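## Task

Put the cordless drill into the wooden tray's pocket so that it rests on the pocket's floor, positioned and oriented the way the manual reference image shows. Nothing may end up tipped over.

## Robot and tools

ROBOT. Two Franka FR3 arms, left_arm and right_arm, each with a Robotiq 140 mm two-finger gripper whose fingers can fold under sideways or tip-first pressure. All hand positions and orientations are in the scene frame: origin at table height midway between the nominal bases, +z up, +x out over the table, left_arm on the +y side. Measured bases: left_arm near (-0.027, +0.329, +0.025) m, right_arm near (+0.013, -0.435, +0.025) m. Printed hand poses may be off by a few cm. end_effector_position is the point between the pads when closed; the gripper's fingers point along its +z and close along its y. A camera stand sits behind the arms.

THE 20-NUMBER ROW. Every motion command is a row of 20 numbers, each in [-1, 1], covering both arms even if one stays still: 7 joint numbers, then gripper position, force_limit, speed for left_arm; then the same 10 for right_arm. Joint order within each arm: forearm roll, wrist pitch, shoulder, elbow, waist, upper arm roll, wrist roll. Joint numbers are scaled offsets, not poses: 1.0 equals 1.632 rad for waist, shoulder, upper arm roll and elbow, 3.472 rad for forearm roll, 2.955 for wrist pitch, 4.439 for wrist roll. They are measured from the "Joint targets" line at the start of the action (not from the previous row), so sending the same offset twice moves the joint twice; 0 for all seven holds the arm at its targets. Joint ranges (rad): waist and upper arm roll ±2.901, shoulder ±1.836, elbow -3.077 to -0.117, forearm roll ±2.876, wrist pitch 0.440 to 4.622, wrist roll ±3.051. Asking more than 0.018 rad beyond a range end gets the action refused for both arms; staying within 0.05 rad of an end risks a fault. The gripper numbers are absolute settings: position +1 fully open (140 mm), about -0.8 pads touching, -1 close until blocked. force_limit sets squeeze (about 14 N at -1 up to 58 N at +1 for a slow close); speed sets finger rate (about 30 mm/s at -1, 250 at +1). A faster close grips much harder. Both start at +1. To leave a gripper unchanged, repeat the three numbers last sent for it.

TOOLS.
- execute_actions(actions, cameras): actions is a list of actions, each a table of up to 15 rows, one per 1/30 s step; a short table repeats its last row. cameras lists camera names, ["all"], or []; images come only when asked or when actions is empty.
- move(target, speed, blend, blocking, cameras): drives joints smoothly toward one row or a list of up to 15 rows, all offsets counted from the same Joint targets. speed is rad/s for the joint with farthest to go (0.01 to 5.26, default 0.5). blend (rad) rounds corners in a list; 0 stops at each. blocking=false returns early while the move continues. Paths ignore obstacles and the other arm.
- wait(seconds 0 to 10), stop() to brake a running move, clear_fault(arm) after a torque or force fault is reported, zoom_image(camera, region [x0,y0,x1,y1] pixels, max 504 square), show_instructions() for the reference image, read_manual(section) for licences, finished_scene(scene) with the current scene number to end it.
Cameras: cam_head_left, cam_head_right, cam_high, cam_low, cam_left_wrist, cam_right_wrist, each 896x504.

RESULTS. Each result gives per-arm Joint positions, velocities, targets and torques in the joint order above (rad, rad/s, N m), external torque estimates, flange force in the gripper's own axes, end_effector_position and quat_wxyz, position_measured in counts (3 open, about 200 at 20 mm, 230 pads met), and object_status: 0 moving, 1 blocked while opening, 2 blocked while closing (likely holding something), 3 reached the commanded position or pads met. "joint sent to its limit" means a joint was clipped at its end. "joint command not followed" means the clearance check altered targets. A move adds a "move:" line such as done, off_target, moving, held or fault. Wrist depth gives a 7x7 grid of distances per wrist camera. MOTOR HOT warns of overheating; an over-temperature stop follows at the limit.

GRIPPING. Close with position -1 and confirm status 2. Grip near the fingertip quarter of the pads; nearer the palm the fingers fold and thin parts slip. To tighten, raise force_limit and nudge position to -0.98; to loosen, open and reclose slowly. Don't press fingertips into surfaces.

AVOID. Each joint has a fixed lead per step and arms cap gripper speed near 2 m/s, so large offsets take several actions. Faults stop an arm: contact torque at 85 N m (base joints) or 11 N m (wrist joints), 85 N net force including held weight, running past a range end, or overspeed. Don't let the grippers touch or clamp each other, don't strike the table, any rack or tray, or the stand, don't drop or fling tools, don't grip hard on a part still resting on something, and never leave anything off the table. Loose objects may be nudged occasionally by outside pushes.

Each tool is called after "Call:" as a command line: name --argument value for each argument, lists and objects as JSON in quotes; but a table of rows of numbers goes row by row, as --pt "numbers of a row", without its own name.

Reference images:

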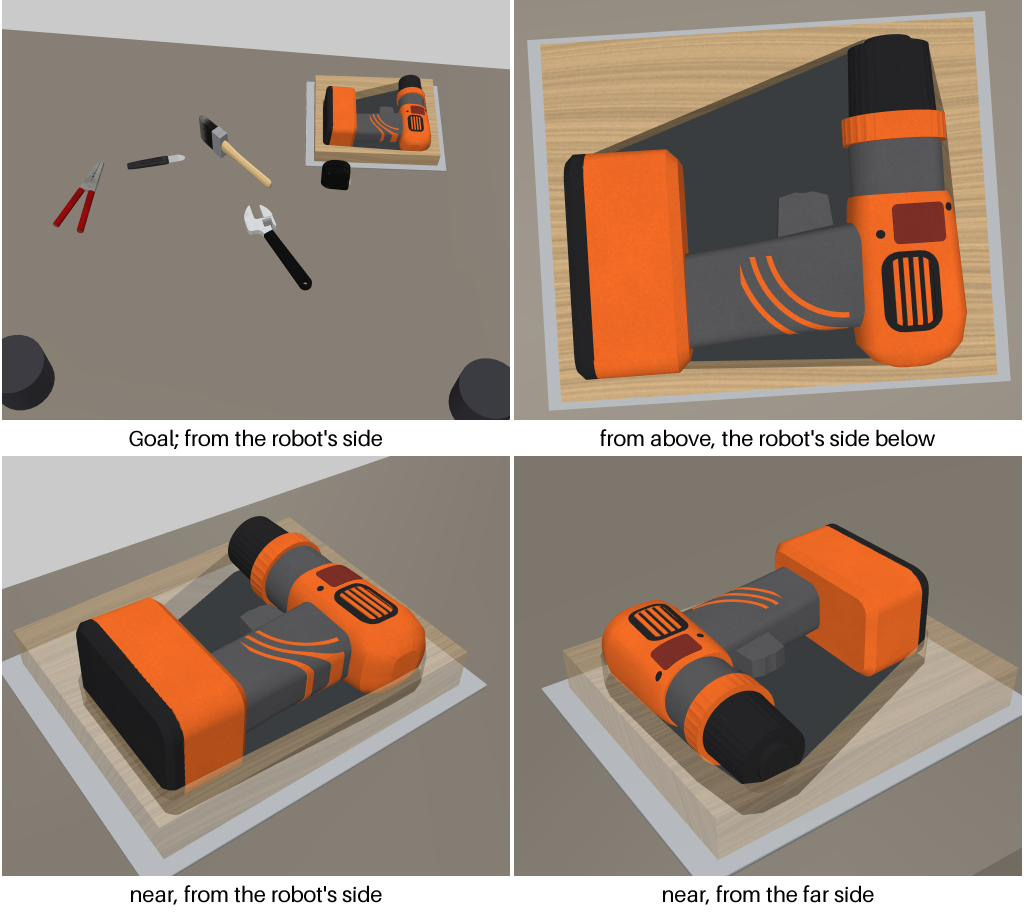

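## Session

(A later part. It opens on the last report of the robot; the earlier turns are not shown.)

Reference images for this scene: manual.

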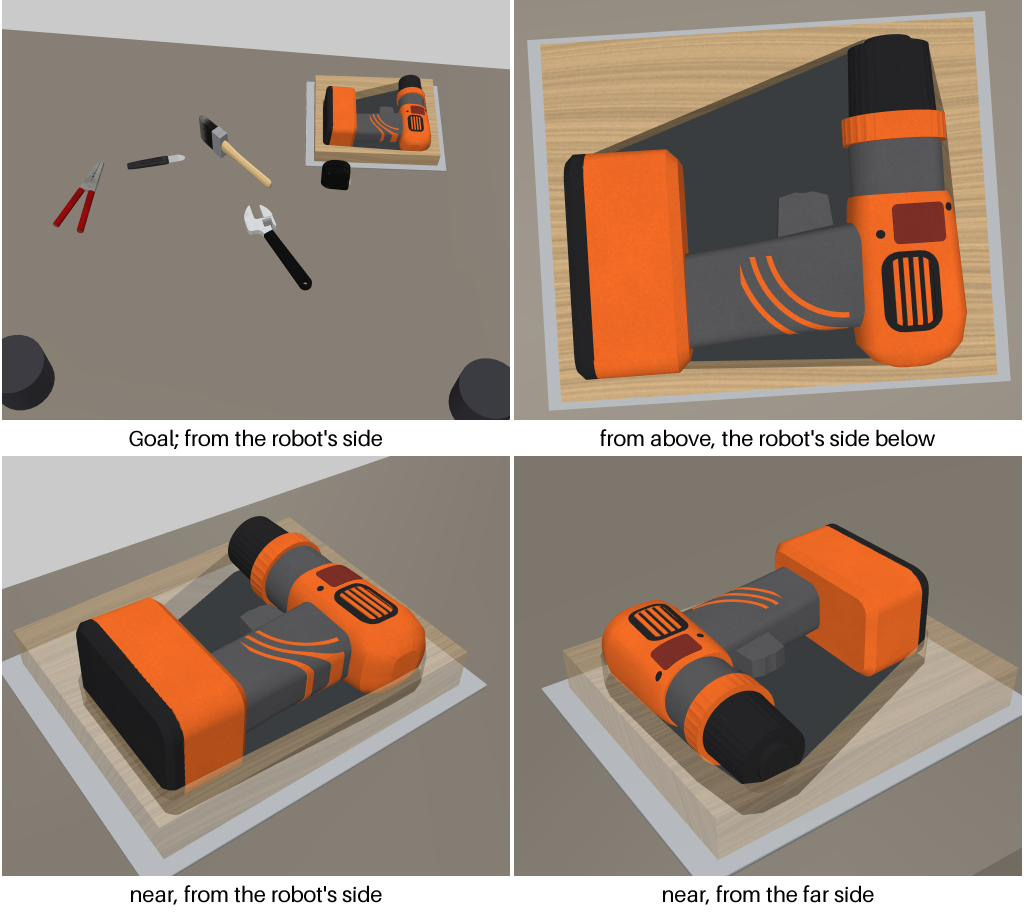

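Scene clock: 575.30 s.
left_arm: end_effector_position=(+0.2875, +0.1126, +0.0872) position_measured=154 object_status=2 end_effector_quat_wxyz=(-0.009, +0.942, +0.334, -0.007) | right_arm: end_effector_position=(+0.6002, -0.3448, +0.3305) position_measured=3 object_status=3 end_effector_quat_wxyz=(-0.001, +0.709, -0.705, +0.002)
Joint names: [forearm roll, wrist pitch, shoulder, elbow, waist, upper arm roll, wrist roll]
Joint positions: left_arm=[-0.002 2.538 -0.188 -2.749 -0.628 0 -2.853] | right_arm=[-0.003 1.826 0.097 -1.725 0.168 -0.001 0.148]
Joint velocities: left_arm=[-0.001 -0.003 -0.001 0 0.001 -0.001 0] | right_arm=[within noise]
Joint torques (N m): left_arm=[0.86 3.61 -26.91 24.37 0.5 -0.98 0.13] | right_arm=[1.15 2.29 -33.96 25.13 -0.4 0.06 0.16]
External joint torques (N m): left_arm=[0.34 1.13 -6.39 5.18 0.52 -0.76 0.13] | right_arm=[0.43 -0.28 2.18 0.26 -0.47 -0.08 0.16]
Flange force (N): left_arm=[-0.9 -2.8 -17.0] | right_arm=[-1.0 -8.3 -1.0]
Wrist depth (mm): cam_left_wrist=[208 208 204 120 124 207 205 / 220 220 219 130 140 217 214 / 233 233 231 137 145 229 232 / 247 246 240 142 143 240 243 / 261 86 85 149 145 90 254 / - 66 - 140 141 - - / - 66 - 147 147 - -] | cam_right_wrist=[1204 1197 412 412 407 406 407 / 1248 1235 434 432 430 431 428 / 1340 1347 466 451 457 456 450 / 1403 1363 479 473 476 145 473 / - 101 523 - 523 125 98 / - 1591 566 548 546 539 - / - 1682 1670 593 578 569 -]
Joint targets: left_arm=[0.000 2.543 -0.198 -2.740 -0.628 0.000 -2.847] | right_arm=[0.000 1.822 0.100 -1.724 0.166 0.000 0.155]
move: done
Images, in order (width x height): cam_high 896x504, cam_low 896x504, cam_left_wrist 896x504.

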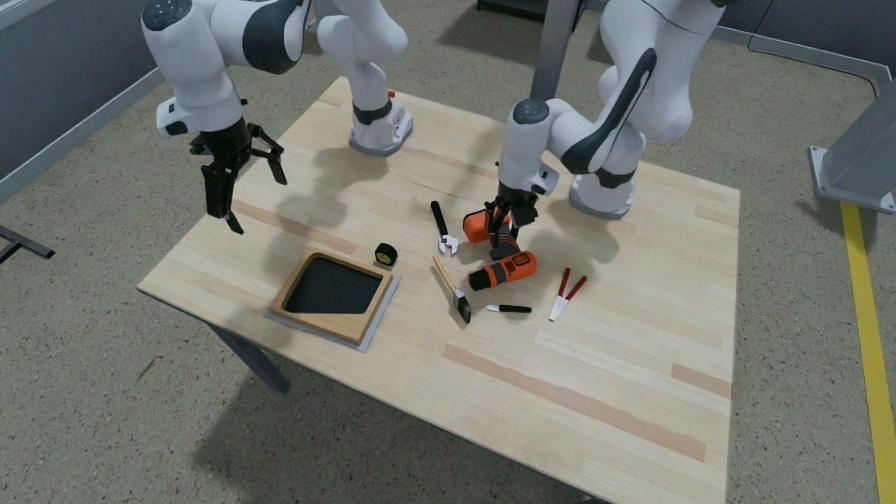

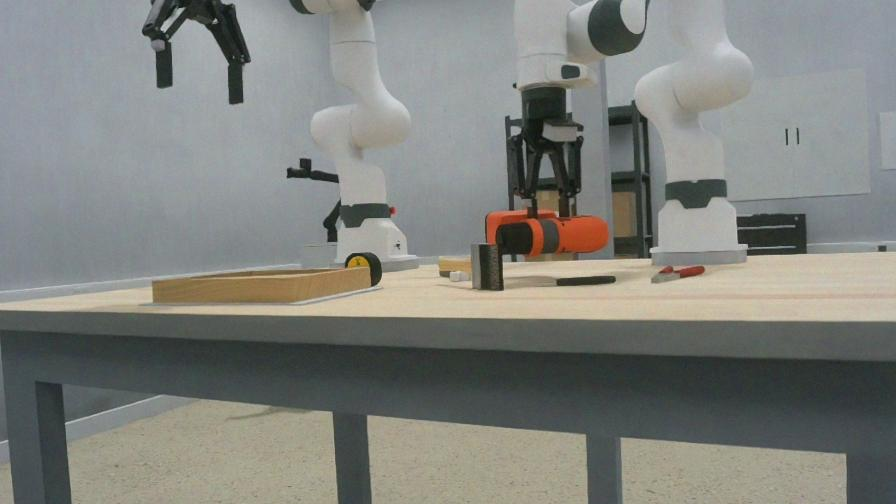

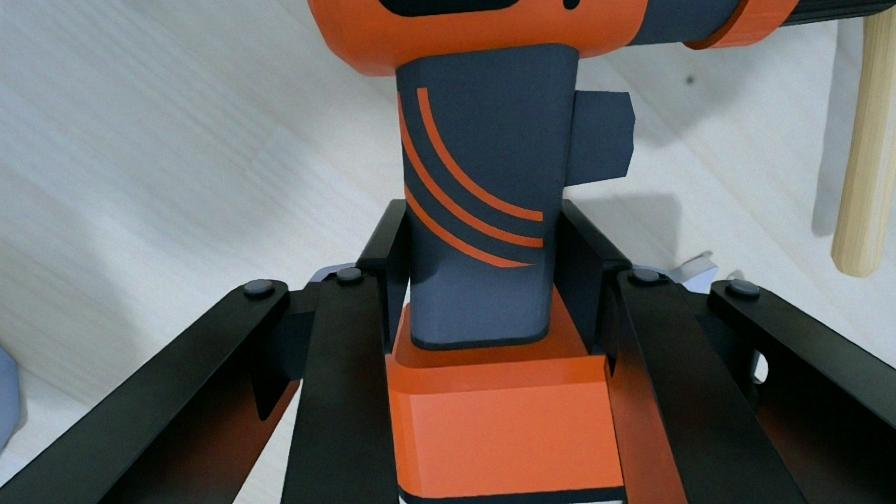

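Call:
move --pt "0 -0.1917 -0.1904 0.1561 0 0 0 -1 0 -1 0 0 0 0 0 0 0 1 1 1" --pt "-0.2926 -0.2176 -0.0931 0.1471 0.0263 0 0.4611 -1 0 -1 0 0 0 0 0 0 0 1 1 1" --pt "-0.5855 -0.2489 0.2186 0.1238 0.0536 0 0.9211 -1 0 -1 0 0 0 0 0 0 0 1 1 1" --speed '[0.3,0.8,0.8]' --blend '[0.1,0.3,0]' --cameras '["all"]'

Scene clock: 667.60 s.
left_arm: end_effector_position=(+0.3266, -0.1657, +0.2405) position_measured=154 object_status=2 end_effector_quat_wxyz=(+0.471, +0.501, -0.529, +0.498) | right_arm: end_effector_position=(+0.6002, -0.3448, +0.3305) position_measured=3 object_status=3 end_effector_quat_wxyz=(-0.001, +0.709, -0.705, +0.002)
Joint names: [forearm roll, wrist pitch, shoulder, elbow, waist, upper arm roll, wrist roll]
Joint positions: left_arm=[-2.024 1.835 0.166 -2.545 -0.542 0 1.24] | right_arm=[-0.003 1.826 0.097 -1.725 0.168 -0.001 0.148]
Joint velocities: left_arm=[0.001 0 0.001 0.001 0.001 -0.001 0.006] | right_arm=[within noise]
Joint torques (N m): left_arm=[-2.8 -5.82 -36.64 20.93 0.93 -1.25 -0.09] | right_arm=[1.14 2.31 -33.93 25.15 -0.37 0.07 0.16]
External joint torques (N m): left_arm=[-1.98 -3.54 -7.21 5.19 1.04 -0.83 -0.12] | right_arm=[0.42 -0.27 2.3 0.22 -0.44 -0.08 0.16]
Flange force (N): left_arm=[13.4 0.2 -0.7] | right_arm=[-1.0 -8.5 -0.9]
Wrist depth (mm): cam_left_wrist=[- 275 120 121 126 128 351 / - - - 130 134 2612 363 / - - - 137 138 3470 353 / - - 105 142 142 680 368 / 2479 86 85 149 128 90 366 / - 66 - 141 - - - / - 66 - 147 - - -] | cam_right_wrist=[1168 1204 411 410 409 407 409 / 1248 1254 435 431 434 430 430 / 1340 1325 470 - 452 453 449 / 1420 1378 488 483 490 145 472 / - 101 522 - 520 125 99 / - 1581 558 545 546 540 - / - 1718 1658 581 577 580 -]
Joint targets: left_arm=[-2.033 1.807 0.159 -2.538 -0.541 0.000 1.242] | right_arm=[0.000 1.822 0.100 -1.724 0.166 0.000 0.155]
move: off_target (left_arm); left_arm: the wrist pitch is farthest, 0.027 rad from its target

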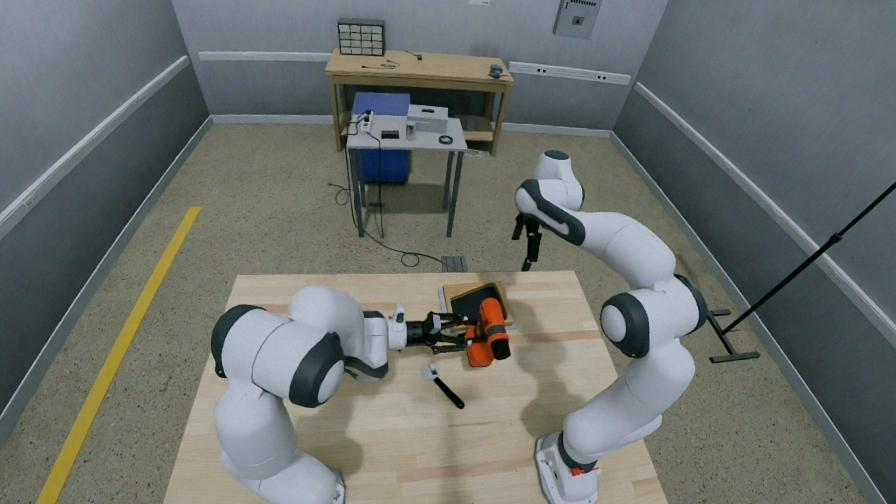

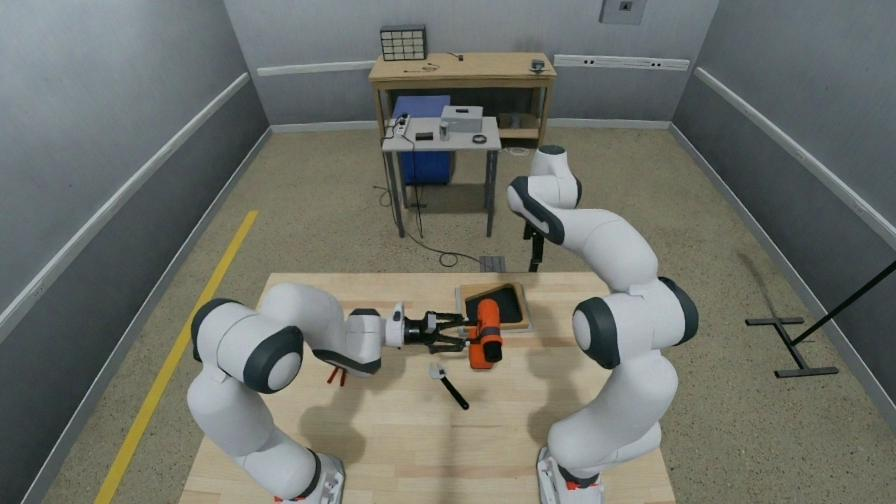

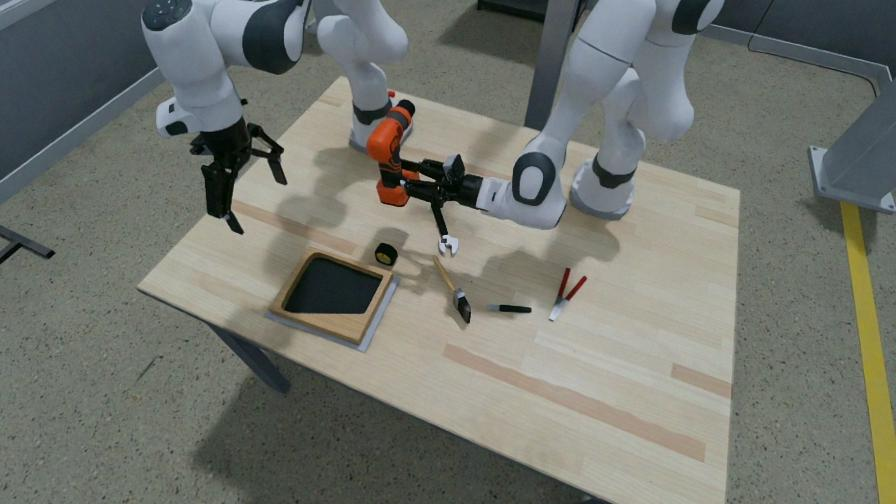

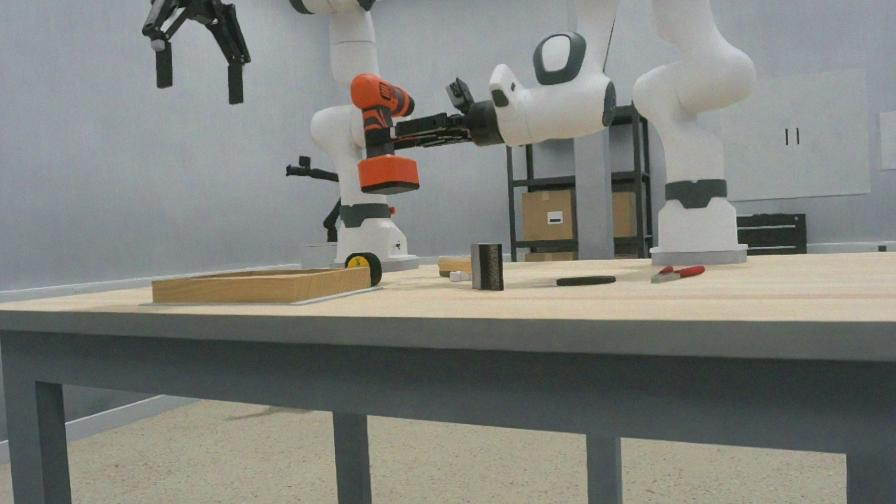

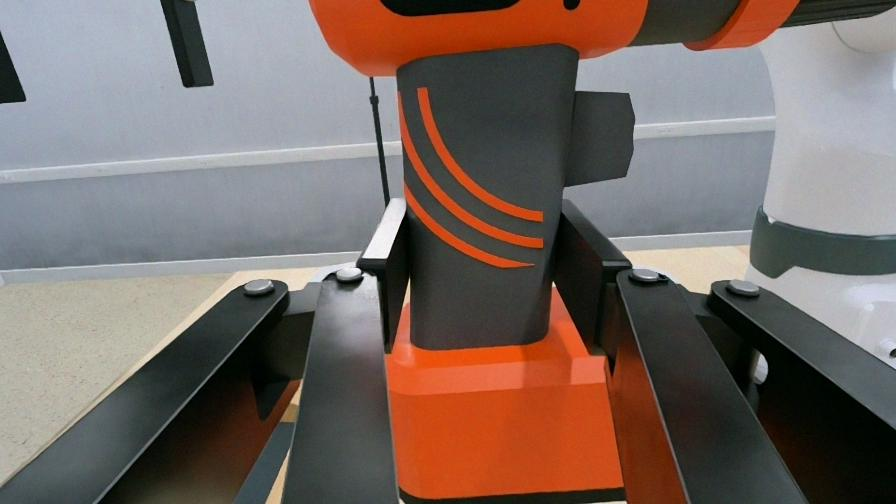

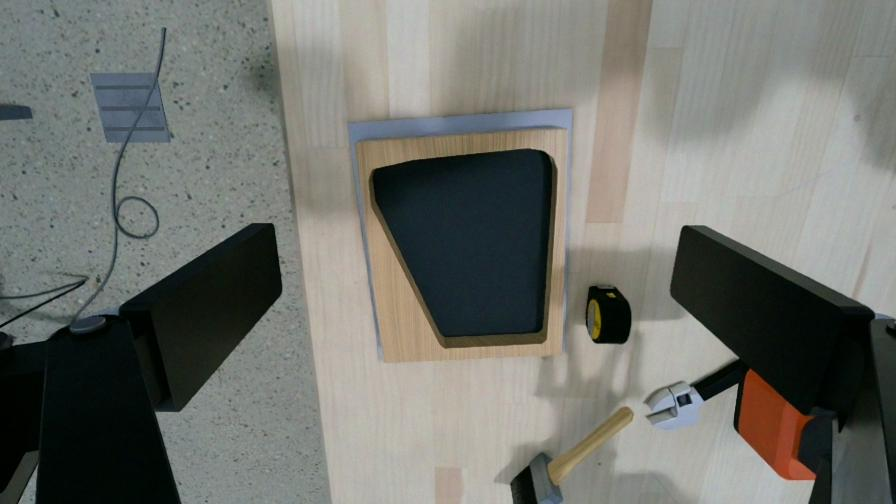

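Call:
zoom_image --camera "cam_low" --region '[340, 60, 440, 200]'

Call:
zoom_image --camera "cam_head_left" --region '[420, 270, 540, 390]'

Call:
zoom_image --camera "cam_high" --region '[350, 90, 470, 220]'

Scaled by 3.600.

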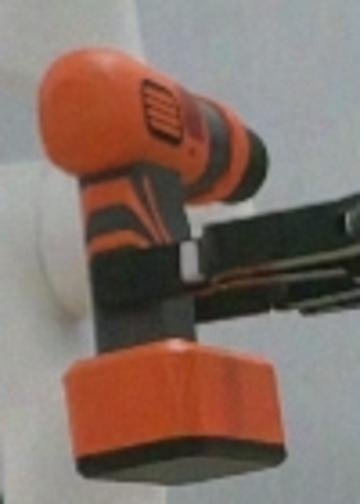

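Scaled by 4.200.

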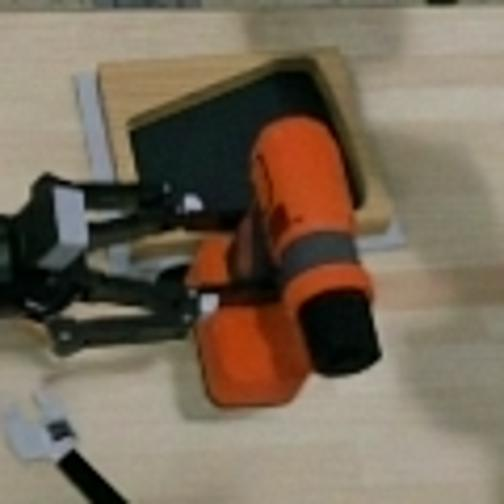

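Scaled by 3.877.

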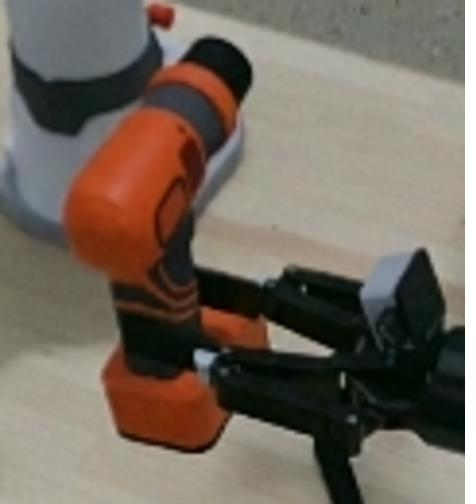

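Call:
move --target '[-0.0041,-0.0834,0.2458,0.0869,0.0254,0,0.0549,-1,0,-1,0,0,0,0,0,0,0,1,1,1]' --speed 0.25 --cameras '["cam_head_left","cam_low","cam_high"]'

Call:
zoom_image --camera "cam_low" --region '[320, 120, 440, 300]'

Call:
zoom_image --camera "cam_head_left" --region '[420, 280, 540, 400]'

Call:
zoom_image --camera "cam_high" --region '[350, 120, 470, 250]'

Scene clock: 746.20 s.
left_arm: end_effector_position=(+0.3275, -0.1695, +0.1465) position_measured=154 object_status=2 end_effector_quat_wxyz=(+0.499, +0.468, -0.503, +0.529) | right_arm: end_effector_position=(+0.6002, -0.3448, +0.3305) position_measured=3 object_status=3 end_effector_quat_wxyz=(-0.001, +0.709, -0.705, +0.002)
Joint names: [forearm roll, wrist pitch, shoulder, elbow, waist, upper arm roll, wrist roll]
Joint positions: left_arm=[-2.041 1.591 0.567 -2.404 -0.501 0.002 1.483] | right_arm=[-0.003 1.826 0.097 -1.725 0.168 -0.001 0.148]
Joint velocities: left_arm=[0.001 0 0 -0.001 0.001 0.001 0.006] | right_arm=[within noise]
Joint torques (N m): left_arm=[-1.71 -6.59 -43.63 14.73 1.14 -3.3 -0.1] | right_arm=[1.14 2.31 -33.94 25.17 -0.41 0.04 0.19]
External joint torques (N m): left_arm=[-1.28 -3.87 -7.84 4.44 1.29 -1.85 -0.12] | right_arm=[0.42 -0.28 2.57 0.09 -0.44 -0.06 0.19]
Flange force (N): left_arm=[14.9 -1.7 1.2] | right_arm=[-1.2 -8.9 -0.6]
Wrist depth (mm): cam_left_wrist=[- - 120 120 124 127 326 / - - - 130 140 - 341 / 2531 3982 2557 137 140 3470 351 / - 3521 110 142 142 566 355 / 2792 86 85 148 145 90 344 / - 66 - 140 140 - - / - 66 - 147 146 - -] | cam_right_wrist=[1197 1210 413 410 409 407 405 / 1268 1275 432 430 430 430 427 / 1363 1363 463 - 448 454 450 / 1420 1378 486 500 488 145 473 / - 101 520 - 500 125 98 / - 1624 565 548 545 536 - / - 1731 1670 584 577 395 -]
Joint targets: left_arm=[-2.047 1.561 0.560 -2.396 -0.499 0.000 1.486] | right_arm=[0.000 1.822 0.100 -1.724 0.166 0.000 0.155]
move: off_target (left_arm); left_arm: the wrist pitch is farthest, 0.030 rad from its target
Images, in order (width x height): cam_head_left 896x504, cam_high 896x504, cam_low 896x504.

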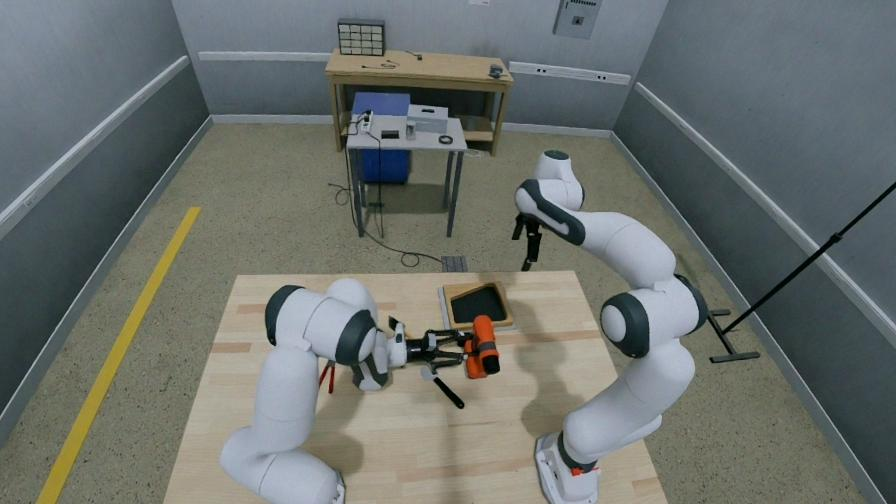

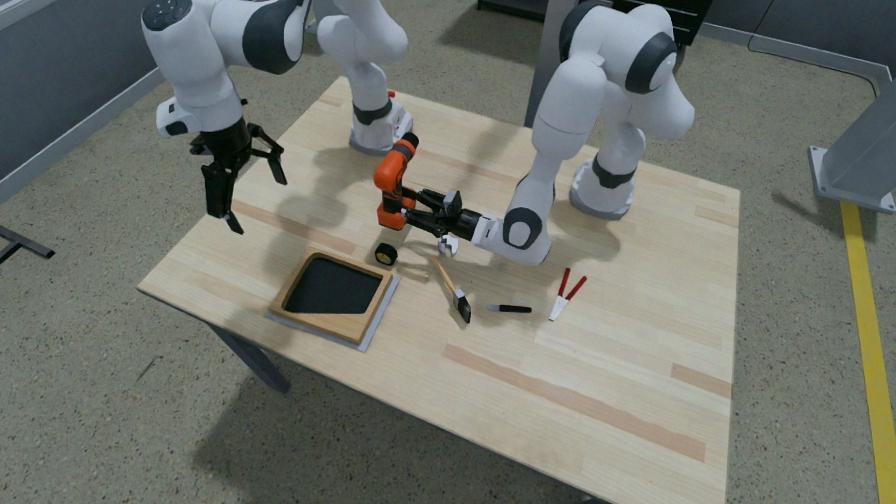

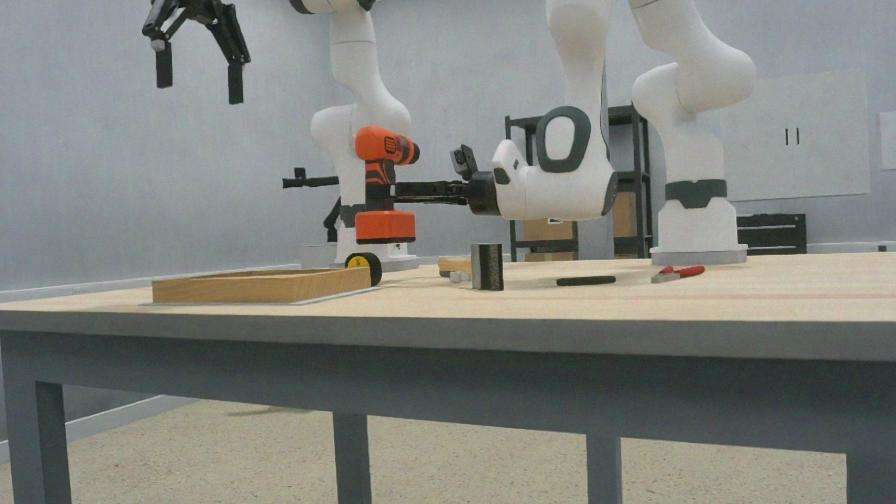

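Scaled by 2.800.

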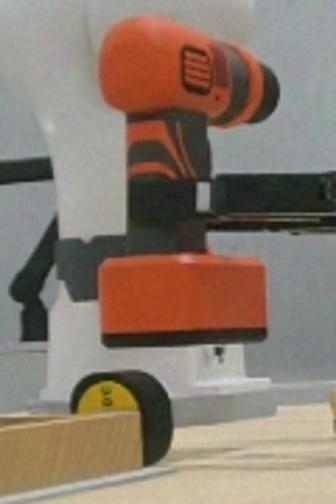

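Scaled by 4.200.

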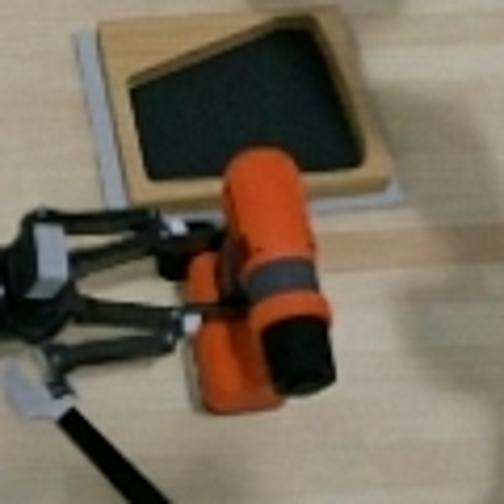

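Scaled by 3.877.

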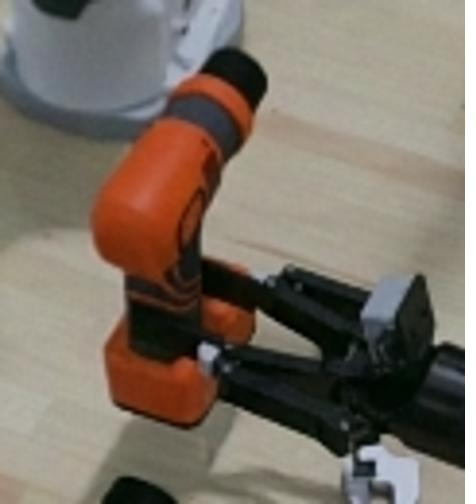

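Call:
move --target '[0.0054,-0.0257,0.0801,0.0026,0.0107,0,0.0253,-1,0,-1,0,0,0,0,0,0,0,1,1,1]' --speed 0.15 --cameras '["cam_low","cam_high","cam_right_wrist"]'

Call:
zoom_image --camera "cam_low" --region '[320, 150, 460, 300]'

Call:
zoom_image --camera "cam_high" --region '[350, 130, 470, 280]'

Scene clock: 775.73 s.
left_arm: end_effector_position=(+0.3054, -0.1557, +0.1030) position_measured=154 object_status=2 end_effector_quat_wxyz=(+0.501, +0.465, -0.497, +0.535) | right_arm: end_effector_position=(+0.6002, -0.3448, +0.3305) position_measured=3 object_status=3 end_effector_quat_wxyz=(-0.001, +0.709, -0.705, +0.002)
Joint names: [forearm roll, wrist pitch, shoulder, elbow, waist, upper arm roll, wrist roll]
Joint positions: left_arm=[-2.03 1.515 0.697 -2.398 -0.483 0.002 1.596] | right_arm=[-0.003 1.826 0.097 -1.725 0.168 -0.001 0.148]
Joint velocities: left_arm=[-0.001 -0.001 -0.001 0 0 -0.001 0.005] | right_arm=[within noise]
Joint torques (N m): left_arm=[0 -6.74 -43.49 11.28 1.14 -3.97 -0.26] | right_arm=[1.14 2.29 -33.95 25.2 -0.41 0.08 0.2]
External joint torques (N m): left_arm=[0.13 -3.93 -7.37 3.78 1.25 -2.19 -0.29] | right_arm=[0.41 -0.28 2.1 0.36 -0.54 -0.13 0.2]
Flange force (N): left_arm=[14.5 -3.2 -0.2] | right_arm=[-0.9 -8.5 -1.2]
Wrist depth (mm): cam_left_wrist=[- - 120 121 125 130 322 / - - 2963 130 134 - 341 / 2454 - 2584 137 145 714 343 / 2699 620 121 142 143 441 346 / 368 86 85 149 128 90 303 / - 66 - 141 - - - / - 66 - - - - -] | cam_right_wrist=[1228 1216 412 409 409 407 405 / 1282 1268 433 430 431 428 426 / 1355 1340 464 436 461 454 449 / 1428 1420 483 - 483 145 470 / - 101 523 - 502 125 98 / - 1694 563 545 550 529 - / - 1731 1694 588 585 443 -]
Joint targets: left_arm=[-2.028 1.485 0.691 -2.392 -0.482 0.000 1.598] | right_arm=[0.000 1.822 0.100 -1.724 0.166 0.000 0.155]
move: off_target (left_arm); left_arm: the wrist pitch is farthest, 0.030 rad from its target
Images, in order (width x height): cam_high 896x504, cam_low 896x504, cam_right_wrist 896x504.

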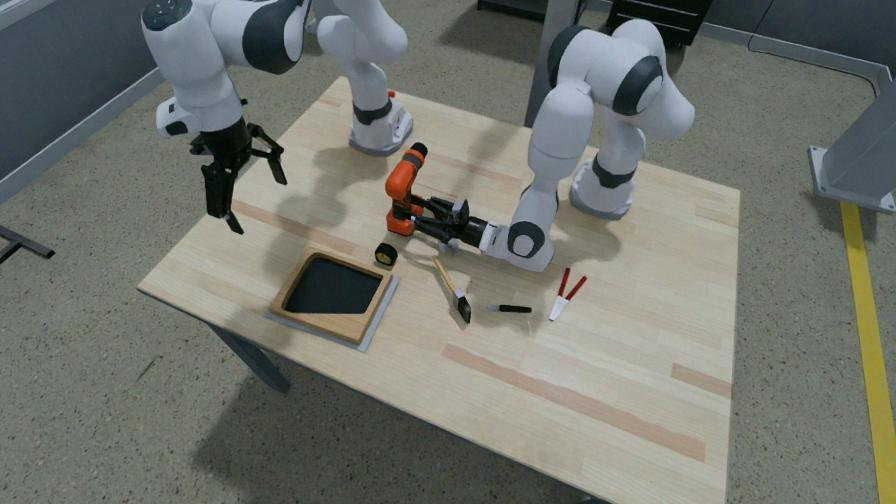

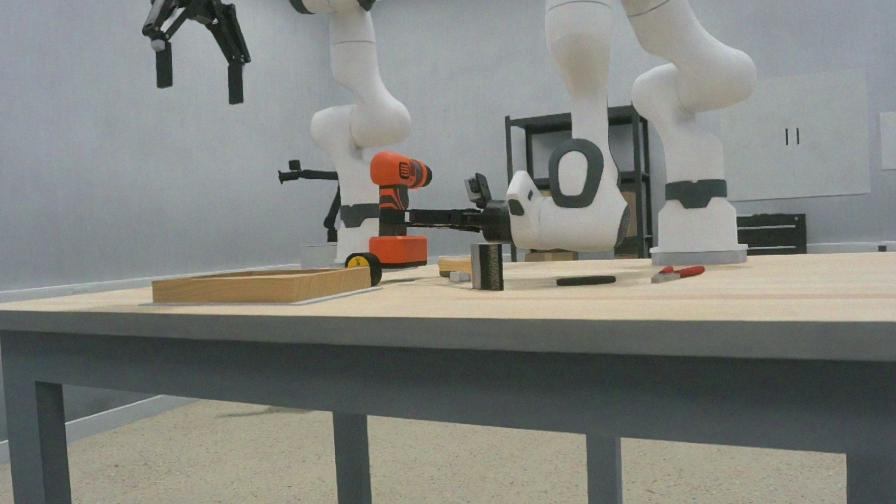

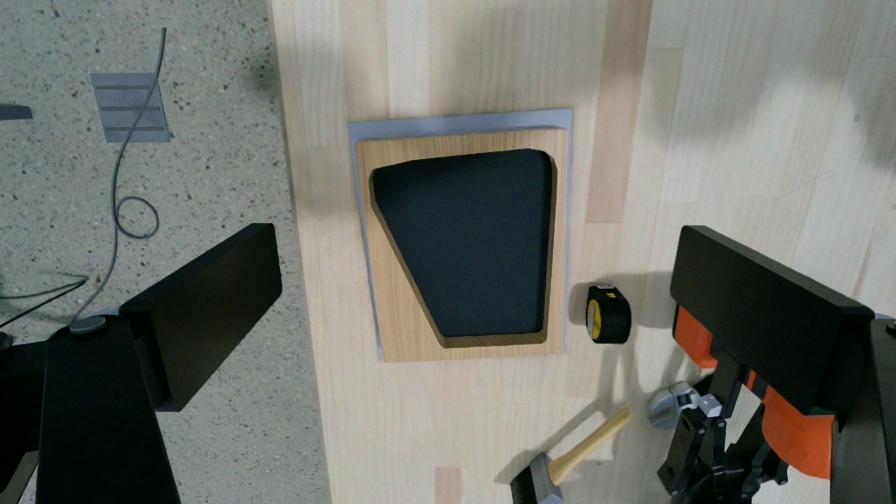

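Scaled by 3.360.

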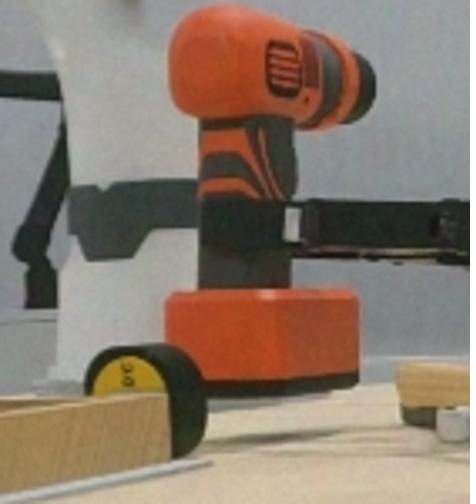

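Scaled by 3.360.

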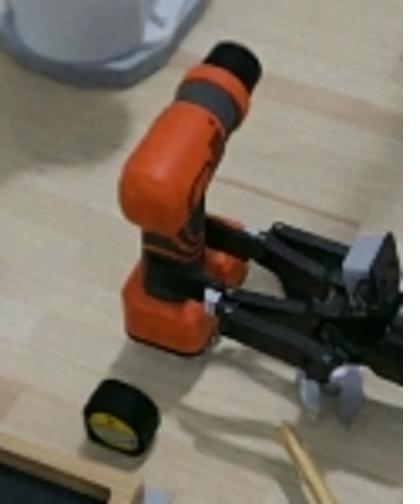

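Call:
move --target '[0.0007,-0.0022,0.0238,0.0148,0.001,0,0.003,-1,0,-1,0,0,0,0,0,0,0,1,1,1]' --speed 0.06 --cameras '["cam_low"]'

Call:
zoom_image --camera "cam_low" --region '[320, 150, 460, 300]'

Scene clock: 793.23 s.
left_arm: end_effector_position=(+0.3062, -0.1558, +0.0912) position_measured=154 object_status=2 end_effector_quat_wxyz=(+0.500, +0.465, -0.497, +0.536) | right_arm: end_effector_position=(+0.6002, -0.3448, +0.3305) position_measured=3 object_status=3 end_effector_quat_wxyz=(-0.001, +0.709, -0.705, +0.002)
Joint names: [forearm roll, wrist pitch, shoulder, elbow, waist, upper arm roll, wrist roll]
Joint positions: left_arm=[-2.028 1.509 0.736 -2.374 -0.481 0.003 1.609] | right_arm=[-0.003 1.826 0.097 -1.725 0.168 -0.001 0.148]
Joint velocities: left_arm=[0 -0.003 0.001 0.001 -0.001 0 0.005] | right_arm=[within noise]
Joint torques (N m): left_arm=[0.09 -6.66 -43.68 11.05 1.1 -4.1 -0.15] | right_arm=[1.15 2.3 -33.97 25.15 -0.36 0.11 0.19]
External joint torques (N m): left_arm=[0.15 -3.88 -7.3 4.04 1.17 -2.28 -0.18] | right_arm=[0.43 -0.28 2.26 0.22 -0.53 -0.12 0.19]
Flange force (N): left_arm=[13.3 -3.8 0.4] | right_arm=[-0.9 -8.4 -0.9]
Wrist depth (mm): cam_left_wrist=[- - 121 120 123 128 323 / - - 2454 130 134 - 336 / 2612 - - 137 142 628 343 / - 584 121 142 144 417 344 / 363 86 85 149 128 90 281 / - 66 - 140 - - - / - 66 - 146 146 - -] | cam_right_wrist=[1228 1197 413 410 409 407 405 / 1340 1289 433 436 430 430 427 / 1378 1325 460 450 449 454 452 / 1455 128 486 - 484 145 474 / - 101 523 - 498 125 99 / - 1613 563 553 543 526 - / - 1658 614 591 584 458 -]
Joint targets: left_arm=[-2.026 1.478 0.729 -2.368 -0.480 0.000 1.612] | right_arm=[0.000 1.822 0.100 -1.724 0.166 0.000 0.155]
move: off_target (left_arm); left_arm: the wrist pitch is farthest, 0.030 rad from its target
Images, in order (width x height): cam_low 896x504.

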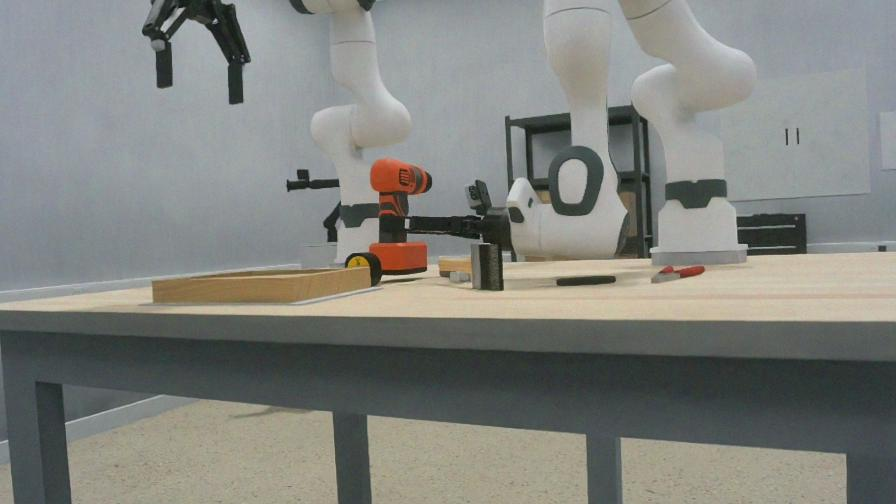

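Scaled by 3.360.

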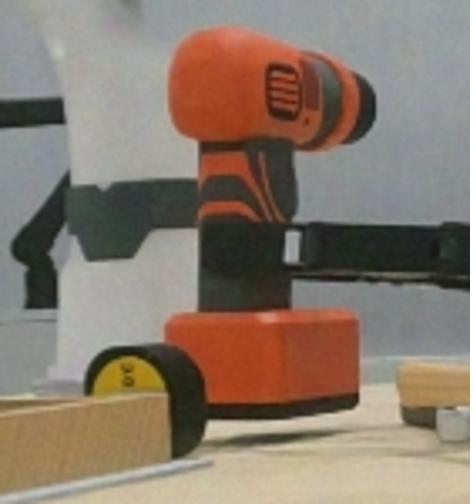

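Call:
move --target '[0.0003,-0.0009,0.0099,0.0062,0.0004,0,0.0013,-1,0,-1,0,0,0,0,0,0,0,1,1,1]' --speed 0.04

Call:
move --target '[0.0002,-0.0005,0.006,0.0037,0.0003,0,0.0008,-1,0,-1,0,0,0,0,0,0,0,1,1,1]' --speed 0.04 --cameras '["cam_low"]'

Call:
zoom_image --camera "cam_low" --region '[320, 150, 460, 300]'

Scene clock: 800.37 s.
left_arm: end_effector_position=(+0.3063, -0.1558, +0.0862) position_measured=154 object_status=2 end_effector_quat_wxyz=(+0.500, +0.465, -0.497, +0.536) | right_arm: end_effector_position=(+0.6002, -0.3448, +0.3305) position_measured=3 object_status=3 end_effector_quat_wxyz=(-0.001, +0.709, -0.705, +0.002)
Joint names: [forearm roll, wrist pitch, shoulder, elbow, waist, upper arm roll, wrist roll]
Joint positions: left_arm=[-2.027 1.506 0.752 -2.364 -0.481 0.003 1.615] | right_arm=[-0.003 1.826 0.097 -1.725 0.168 -0.001 0.148]
Joint torques (N m): left_arm=[0.12 -6.76 -43.81 10.8 1.1 -4.12 -0.21] | right_arm=[1.14 2.3 -33.93 25.15 -0.38 0.07 0.15]
External joint torques (N m): left_arm=[0.2 -3.97 -7.11 3.82 1.03 -2.39 -0.23] | right_arm=[0.41 -0.29 2.61 0.06 -0.55 -0.17 0.15]
Flange force (N): left_arm=[13.1 -3.5 0.3] | right_arm=[-0.9 -8.9 -0.5]
Wrist depth (mm): cam_left_wrist=[2454 - 120 120 124 136 323 / - - - 130 140 - 336 / - - - 137 145 2405 344 / - 590 121 142 143 405 340 / 362 86 85 149 145 90 271 / - 66 - 141 140 - - / - 66 - 147 147 - -] | cam_right_wrist=[1222 1197 413 412 410 409 406 / 1275 1241 434 433 430 428 428 / 1437 1340 464 - 452 452 457 / 1420 118 481 471 468 145 472 / - 101 523 - 519 125 98 / - 1570 565 544 546 525 - / - 1718 1658 587 585 469 -]
Joint targets: left_arm=[-2.025 1.475 0.746 -2.358 -0.479 0.000 1.617] | right_arm=[0.000 1.822 0.100 -1.724 0.166 0.000 0.155]
move: off_target (left_arm); left_arm: the wrist pitch is farthest, 0.031 rad from its target

Scene clock: 801.07 s.
left_arm: end_effector_position=(+0.3064, -0.1558, +0.0831) position_measured=154 object_status=2 end_effector_quat_wxyz=(+0.500, +0.464, -0.497, +0.536) | right_arm: end_effector_position=(+0.6002, -0.3448, +0.3305) position_measured=3 object_status=3 end_effector_quat_wxyz=(-0.001, +0.709, -0.705, +0.002)
Joint names: [forearm roll, wrist pitch, shoulder, elbow, waist, upper arm roll, wrist roll]
Joint positions: left_arm=[-2.026 1.505 0.762 -2.358 -0.48 0.003 1.619] | right_arm=[-0.003 1.826 0.097 -1.725 0.168 -0.001 0.148]
Joint velocities: left_arm=[0 -0.001 0 0.001 0 0.001 0.004] | right_arm=[within noise]
Joint torques (N m): left_arm=[0.13 -6.74 -43.64 10.48 1.13 -4.15 -0.18] | right_arm=[1.15 2.31 -33.96 25.14 -0.38 0.08 0.19]
External joint torques (N m): left_arm=[0.2 -3.94 -6.72 3.51 1.09 -2.38 -0.2] | right_arm=[0.43 -0.25 2.23 0.27 -0.31 0.07 0.19]
Flange force (N): left_arm=[12.4 -3.0 -0.1] | right_arm=[-1.3 -8.4 -1.0]
Wrist depth (mm): cam_left_wrist=[- 2504 120 123 123 127 324 / - 2270 - 130 134 - 337 / 3155 2454 - 137 142 603 341 / - 641 121 142 143 402 336 / 359 86 85 149 145 90 265 / - 66 - 139 140 - - / - 66 - 147 - - -] | cam_right_wrist=[1210 1168 413 410 409 405 406 / 1248 1235 434 433 432 430 426 / 1332 1282 465 - 444 453 453 / 1411 1378 487 - 481 145 476 / - 101 523 470 480 125 98 / - 1602 565 551 546 532 - / - 1682 1647 591 581 474 -]
Joint targets: left_arm=[-2.024 1.474 0.755 -2.352 -0.479 0.000 1.621] | right_arm=[0.000 1.822 0.100 -1.724 0.166 0.000 0.155]
move: off_target (left_arm); left_arm: the wrist pitch is farthest, 0.031 rad from its target
Images, in order (width x height): cam_low 896x504.

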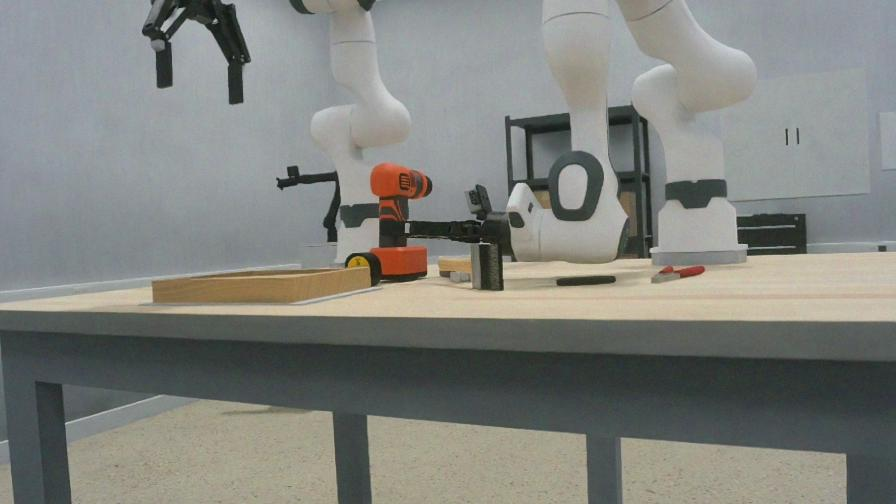

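Scaled by 3.360.

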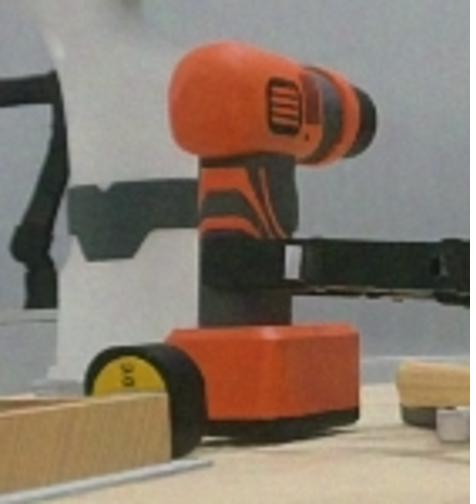

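Call:
move --target '[0.0001,-0.0003,0.004,0.0025,0.0002,0,0.0005,-1,0,-1,0,0,0,0,0,0,0,1,1,1]' --speed 0.03

Call:
move --target '[0.0001,-0.0003,0.004,0.0025,0.0002,0,0.0005,-1,0,-1,0,0,0,0,0,0,0,1,1,1]' --speed 0.03

Call:
move --target '[0.0001,-0.0003,0.004,0.0025,0.0002,0,0.0005,-1,0,-1,0,0,0,0,0,0,0,1,1,1]' --speed 0.03 --cameras '["cam_low"]'

Call:
zoom_image --camera "cam_low" --region '[320, 150, 460, 300]'

Scene clock: 806.90 s.
left_arm: end_effector_position=(+0.3065, -0.1557, +0.0810) position_measured=154 object_status=2 end_effector_quat_wxyz=(+0.500, +0.464, -0.497, +0.536) | right_arm: end_effector_position=(+0.6002, -0.3448, +0.3305) position_measured=3 object_status=3 end_effector_quat_wxyz=(-0.001, +0.709, -0.705, +0.002)
Joint names: [forearm roll, wrist pitch, shoulder, elbow, waist, upper arm roll, wrist roll]
Joint positions: left_arm=[-2.026 1.504 0.768 -2.354 -0.48 0.003 1.622] | right_arm=[-0.003 1.826 0.097 -1.725 0.168 -0.001 0.148]
Joint torques (N m): left_arm=[0.16 -6.71 -43.98 10.38 1.13 -4.19 -0.11] | right_arm=[1.14 2.3 -33.96 25.2 -0.39 0.05 0.18]
External joint torques (N m): left_arm=[0.21 -3.92 -7.08 3.51 1.14 -2.35 -0.13] | right_arm=[0.42 -0.3 2.48 0.15 -0.41 -0.05 0.18]
Flange force (N): left_arm=[13.5 -2.8 -0.2] | right_arm=[-1.2 -8.8 -0.8]
Wrist depth (mm): cam_left_wrist=[- 2229 - 121 123 129 322 / - - - 130 134 - 336 / - - - 137 142 623 341 / - 550 121 142 143 404 334 / 354 86 85 149 128 90 260 / - 66 - 140 - - - / - 66 - 147 146 - -] | cam_right_wrist=[1222 1180 412 409 409 406 406 / 1282 1289 436 434 429 427 429 / 1347 1289 463 452 449 452 448 / 1420 1403 484 490 485 145 473 / - 101 515 - 495 125 99 / - 1602 559 550 546 526 - / - 1718 1682 590 571 471 -]
Joint targets: left_arm=[-2.024 1.473 0.762 -2.348 -0.479 0.000 1.623] | right_arm=[0.000 1.822 0.100 -1.724 0.166 0.000 0.155]
move: off_target (left_arm); left_arm: the wrist pitch is farthest, 0.031 rad from its target

Scene clock: 807.60 s.
left_arm: end_effector_position=(+0.3066, -0.1559, +0.0795) position_measured=154 object_status=2 end_effector_quat_wxyz=(+0.500, +0.464, -0.497, +0.536) | right_arm: end_effector_position=(+0.6002, -0.3448, +0.3305) position_measured=3 object_status=3 end_effector_quat_wxyz=(-0.001, +0.709, -0.705, +0.002)
Joint names: [forearm roll, wrist pitch, shoulder, elbow, waist, upper arm roll, wrist roll]
Joint positions: left_arm=[-2.025 1.502 0.774 -2.35 -0.48 0.003 1.623] | right_arm=[-0.003 1.826 0.097 -1.725 0.168 -0.001 0.148]
Joint torques (N m): left_arm=[0.14 -6.57 -43.83 10.59 1.15 -4.25 -0.07] | right_arm=[1.15 2.29 -33.94 25.2 -0.4 0.08 0.2]
External joint torques (N m): left_arm=[0.17 -3.77 -6.94 3.84 1.25 -2.31 -0.09] | right_arm=[0.43 -0.28 2.24 0.29 -0.43 -0.03 0.2]
Flange force (N): left_arm=[12.3 -3.7 0.3] | right_arm=[-1.2 -8.6 -1.1]
Wrist depth (mm): cam_left_wrist=[2169 2504 120 120 123 128 323 / - 2612 2479 130 135 - 339 / - - 2584 137 142 585 343 / - 556 370 142 143 403 332 / 356 86 85 148 145 90 257 / - 66 - 140 140 - - / - 66 - 147 146 - -] | cam_right_wrist=[1228 1204 412 410 414 407 407 / 1275 1268 433 433 429 430 429 / 1340 1340 460 447 457 453 447 / 1446 118 487 487 479 145 471 / - 101 521 518 496 125 98 / - 1613 567 550 545 528 - / - 1756 1658 590 580 472 -]
Joint targets: left_arm=[-2.023 1.472 0.768 -2.344 -0.478 0.000 1.625] | right_arm=[0.000 1.822 0.100 -1.724 0.166 0.000 0.155]
move: off_target (left_arm); left_arm: the wrist pitch is farthest, 0.030 rad from its target

Scene clock: 808.30 s.
left_arm: end_effector_position=(+0.3069, -0.1562, +0.0793) position_measured=154 object_status=2 end_effector_quat_wxyz=(+0.501, +0.463, -0.496, +0.537) | right_arm: end_effector_position=(+0.6002, -0.3448, +0.3305) position_measured=3 object_status=3 end_effector_quat_wxyz=(-0.001, +0.709, -0.705, +0.002)
Joint names: [forearm roll, wrist pitch, shoulder, elbow, waist, upper arm roll, wrist roll]
Joint positions: left_arm=[-2.025 1.497 0.78 -2.346 -0.479 0.003 1.623] | right_arm=[-0.003 1.826 0.097 -1.725 0.168 -0.001 0.148]
Joint torques (N m): left_arm=[0.03 -6.13 -43.74 10.4 1.25 -4.18 0.02] | right_arm=[1.14 2.3 -33.93 25.17 -0.36 0.06 0.21]
External joint torques (N m): left_arm=[0.08 -3.34 -6.74 3.64 1.13 -2.44 0] | right_arm=[0.43 -0.27 2.14 0.31 -0.34 0.01 0.21]
Flange force (N): left_arm=[12.2 -3.2 1.1] | right_arm=[-1.2 -8.4 -1.1]
Wrist depth (mm): cam_left_wrist=[- - 121 120 124 136 322 / - - - 130 141 2229 338 / 2094 - 2382 137 142 617 342 / 2479 556 370 142 143 402 333 / 354 86 85 149 145 90 258 / - 66 - 140 139 - - / - 66 - 145 145 - -] | cam_right_wrist=[1216 1204 413 409 412 407 406 / 1254 1268 433 430 431 430 429 / 1210 1332 462 - 459 454 454 / 1411 1378 483 465 478 145 472 / - 101 523 - 526 125 98 / - 1624 555 550 544 476 - / - 1743 613 588 584 472 -]
Joint targets: left_arm=[-2.023 1.471 0.775 -2.340 -0.478 0.000 1.627] | right_arm=[0.000 1.822 0.100 -1.724 0.166 0.000 0.155]
move: off_target (left_arm); left_arm: the wrist pitch is farthest, 0.026 rad from its target
Images, in order (width x height): cam_low 896x504.

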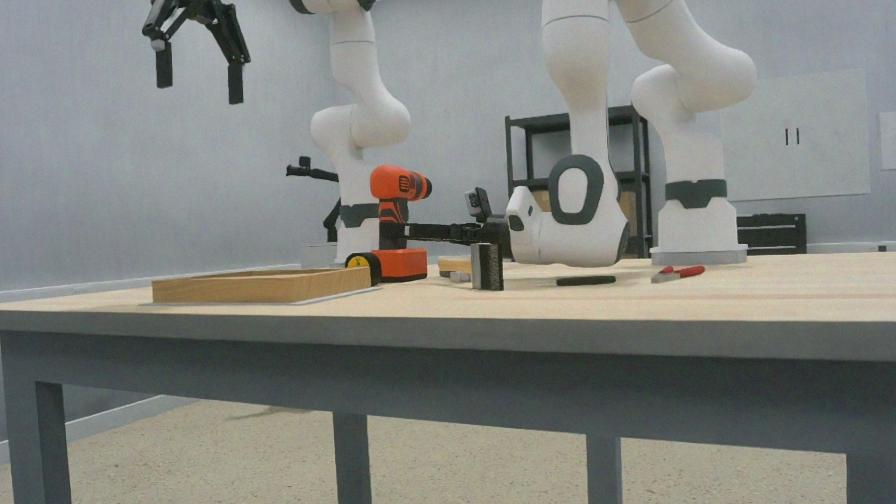

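Scaled by 3.360.

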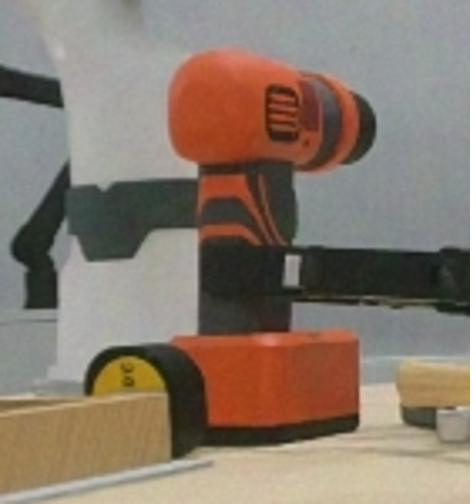

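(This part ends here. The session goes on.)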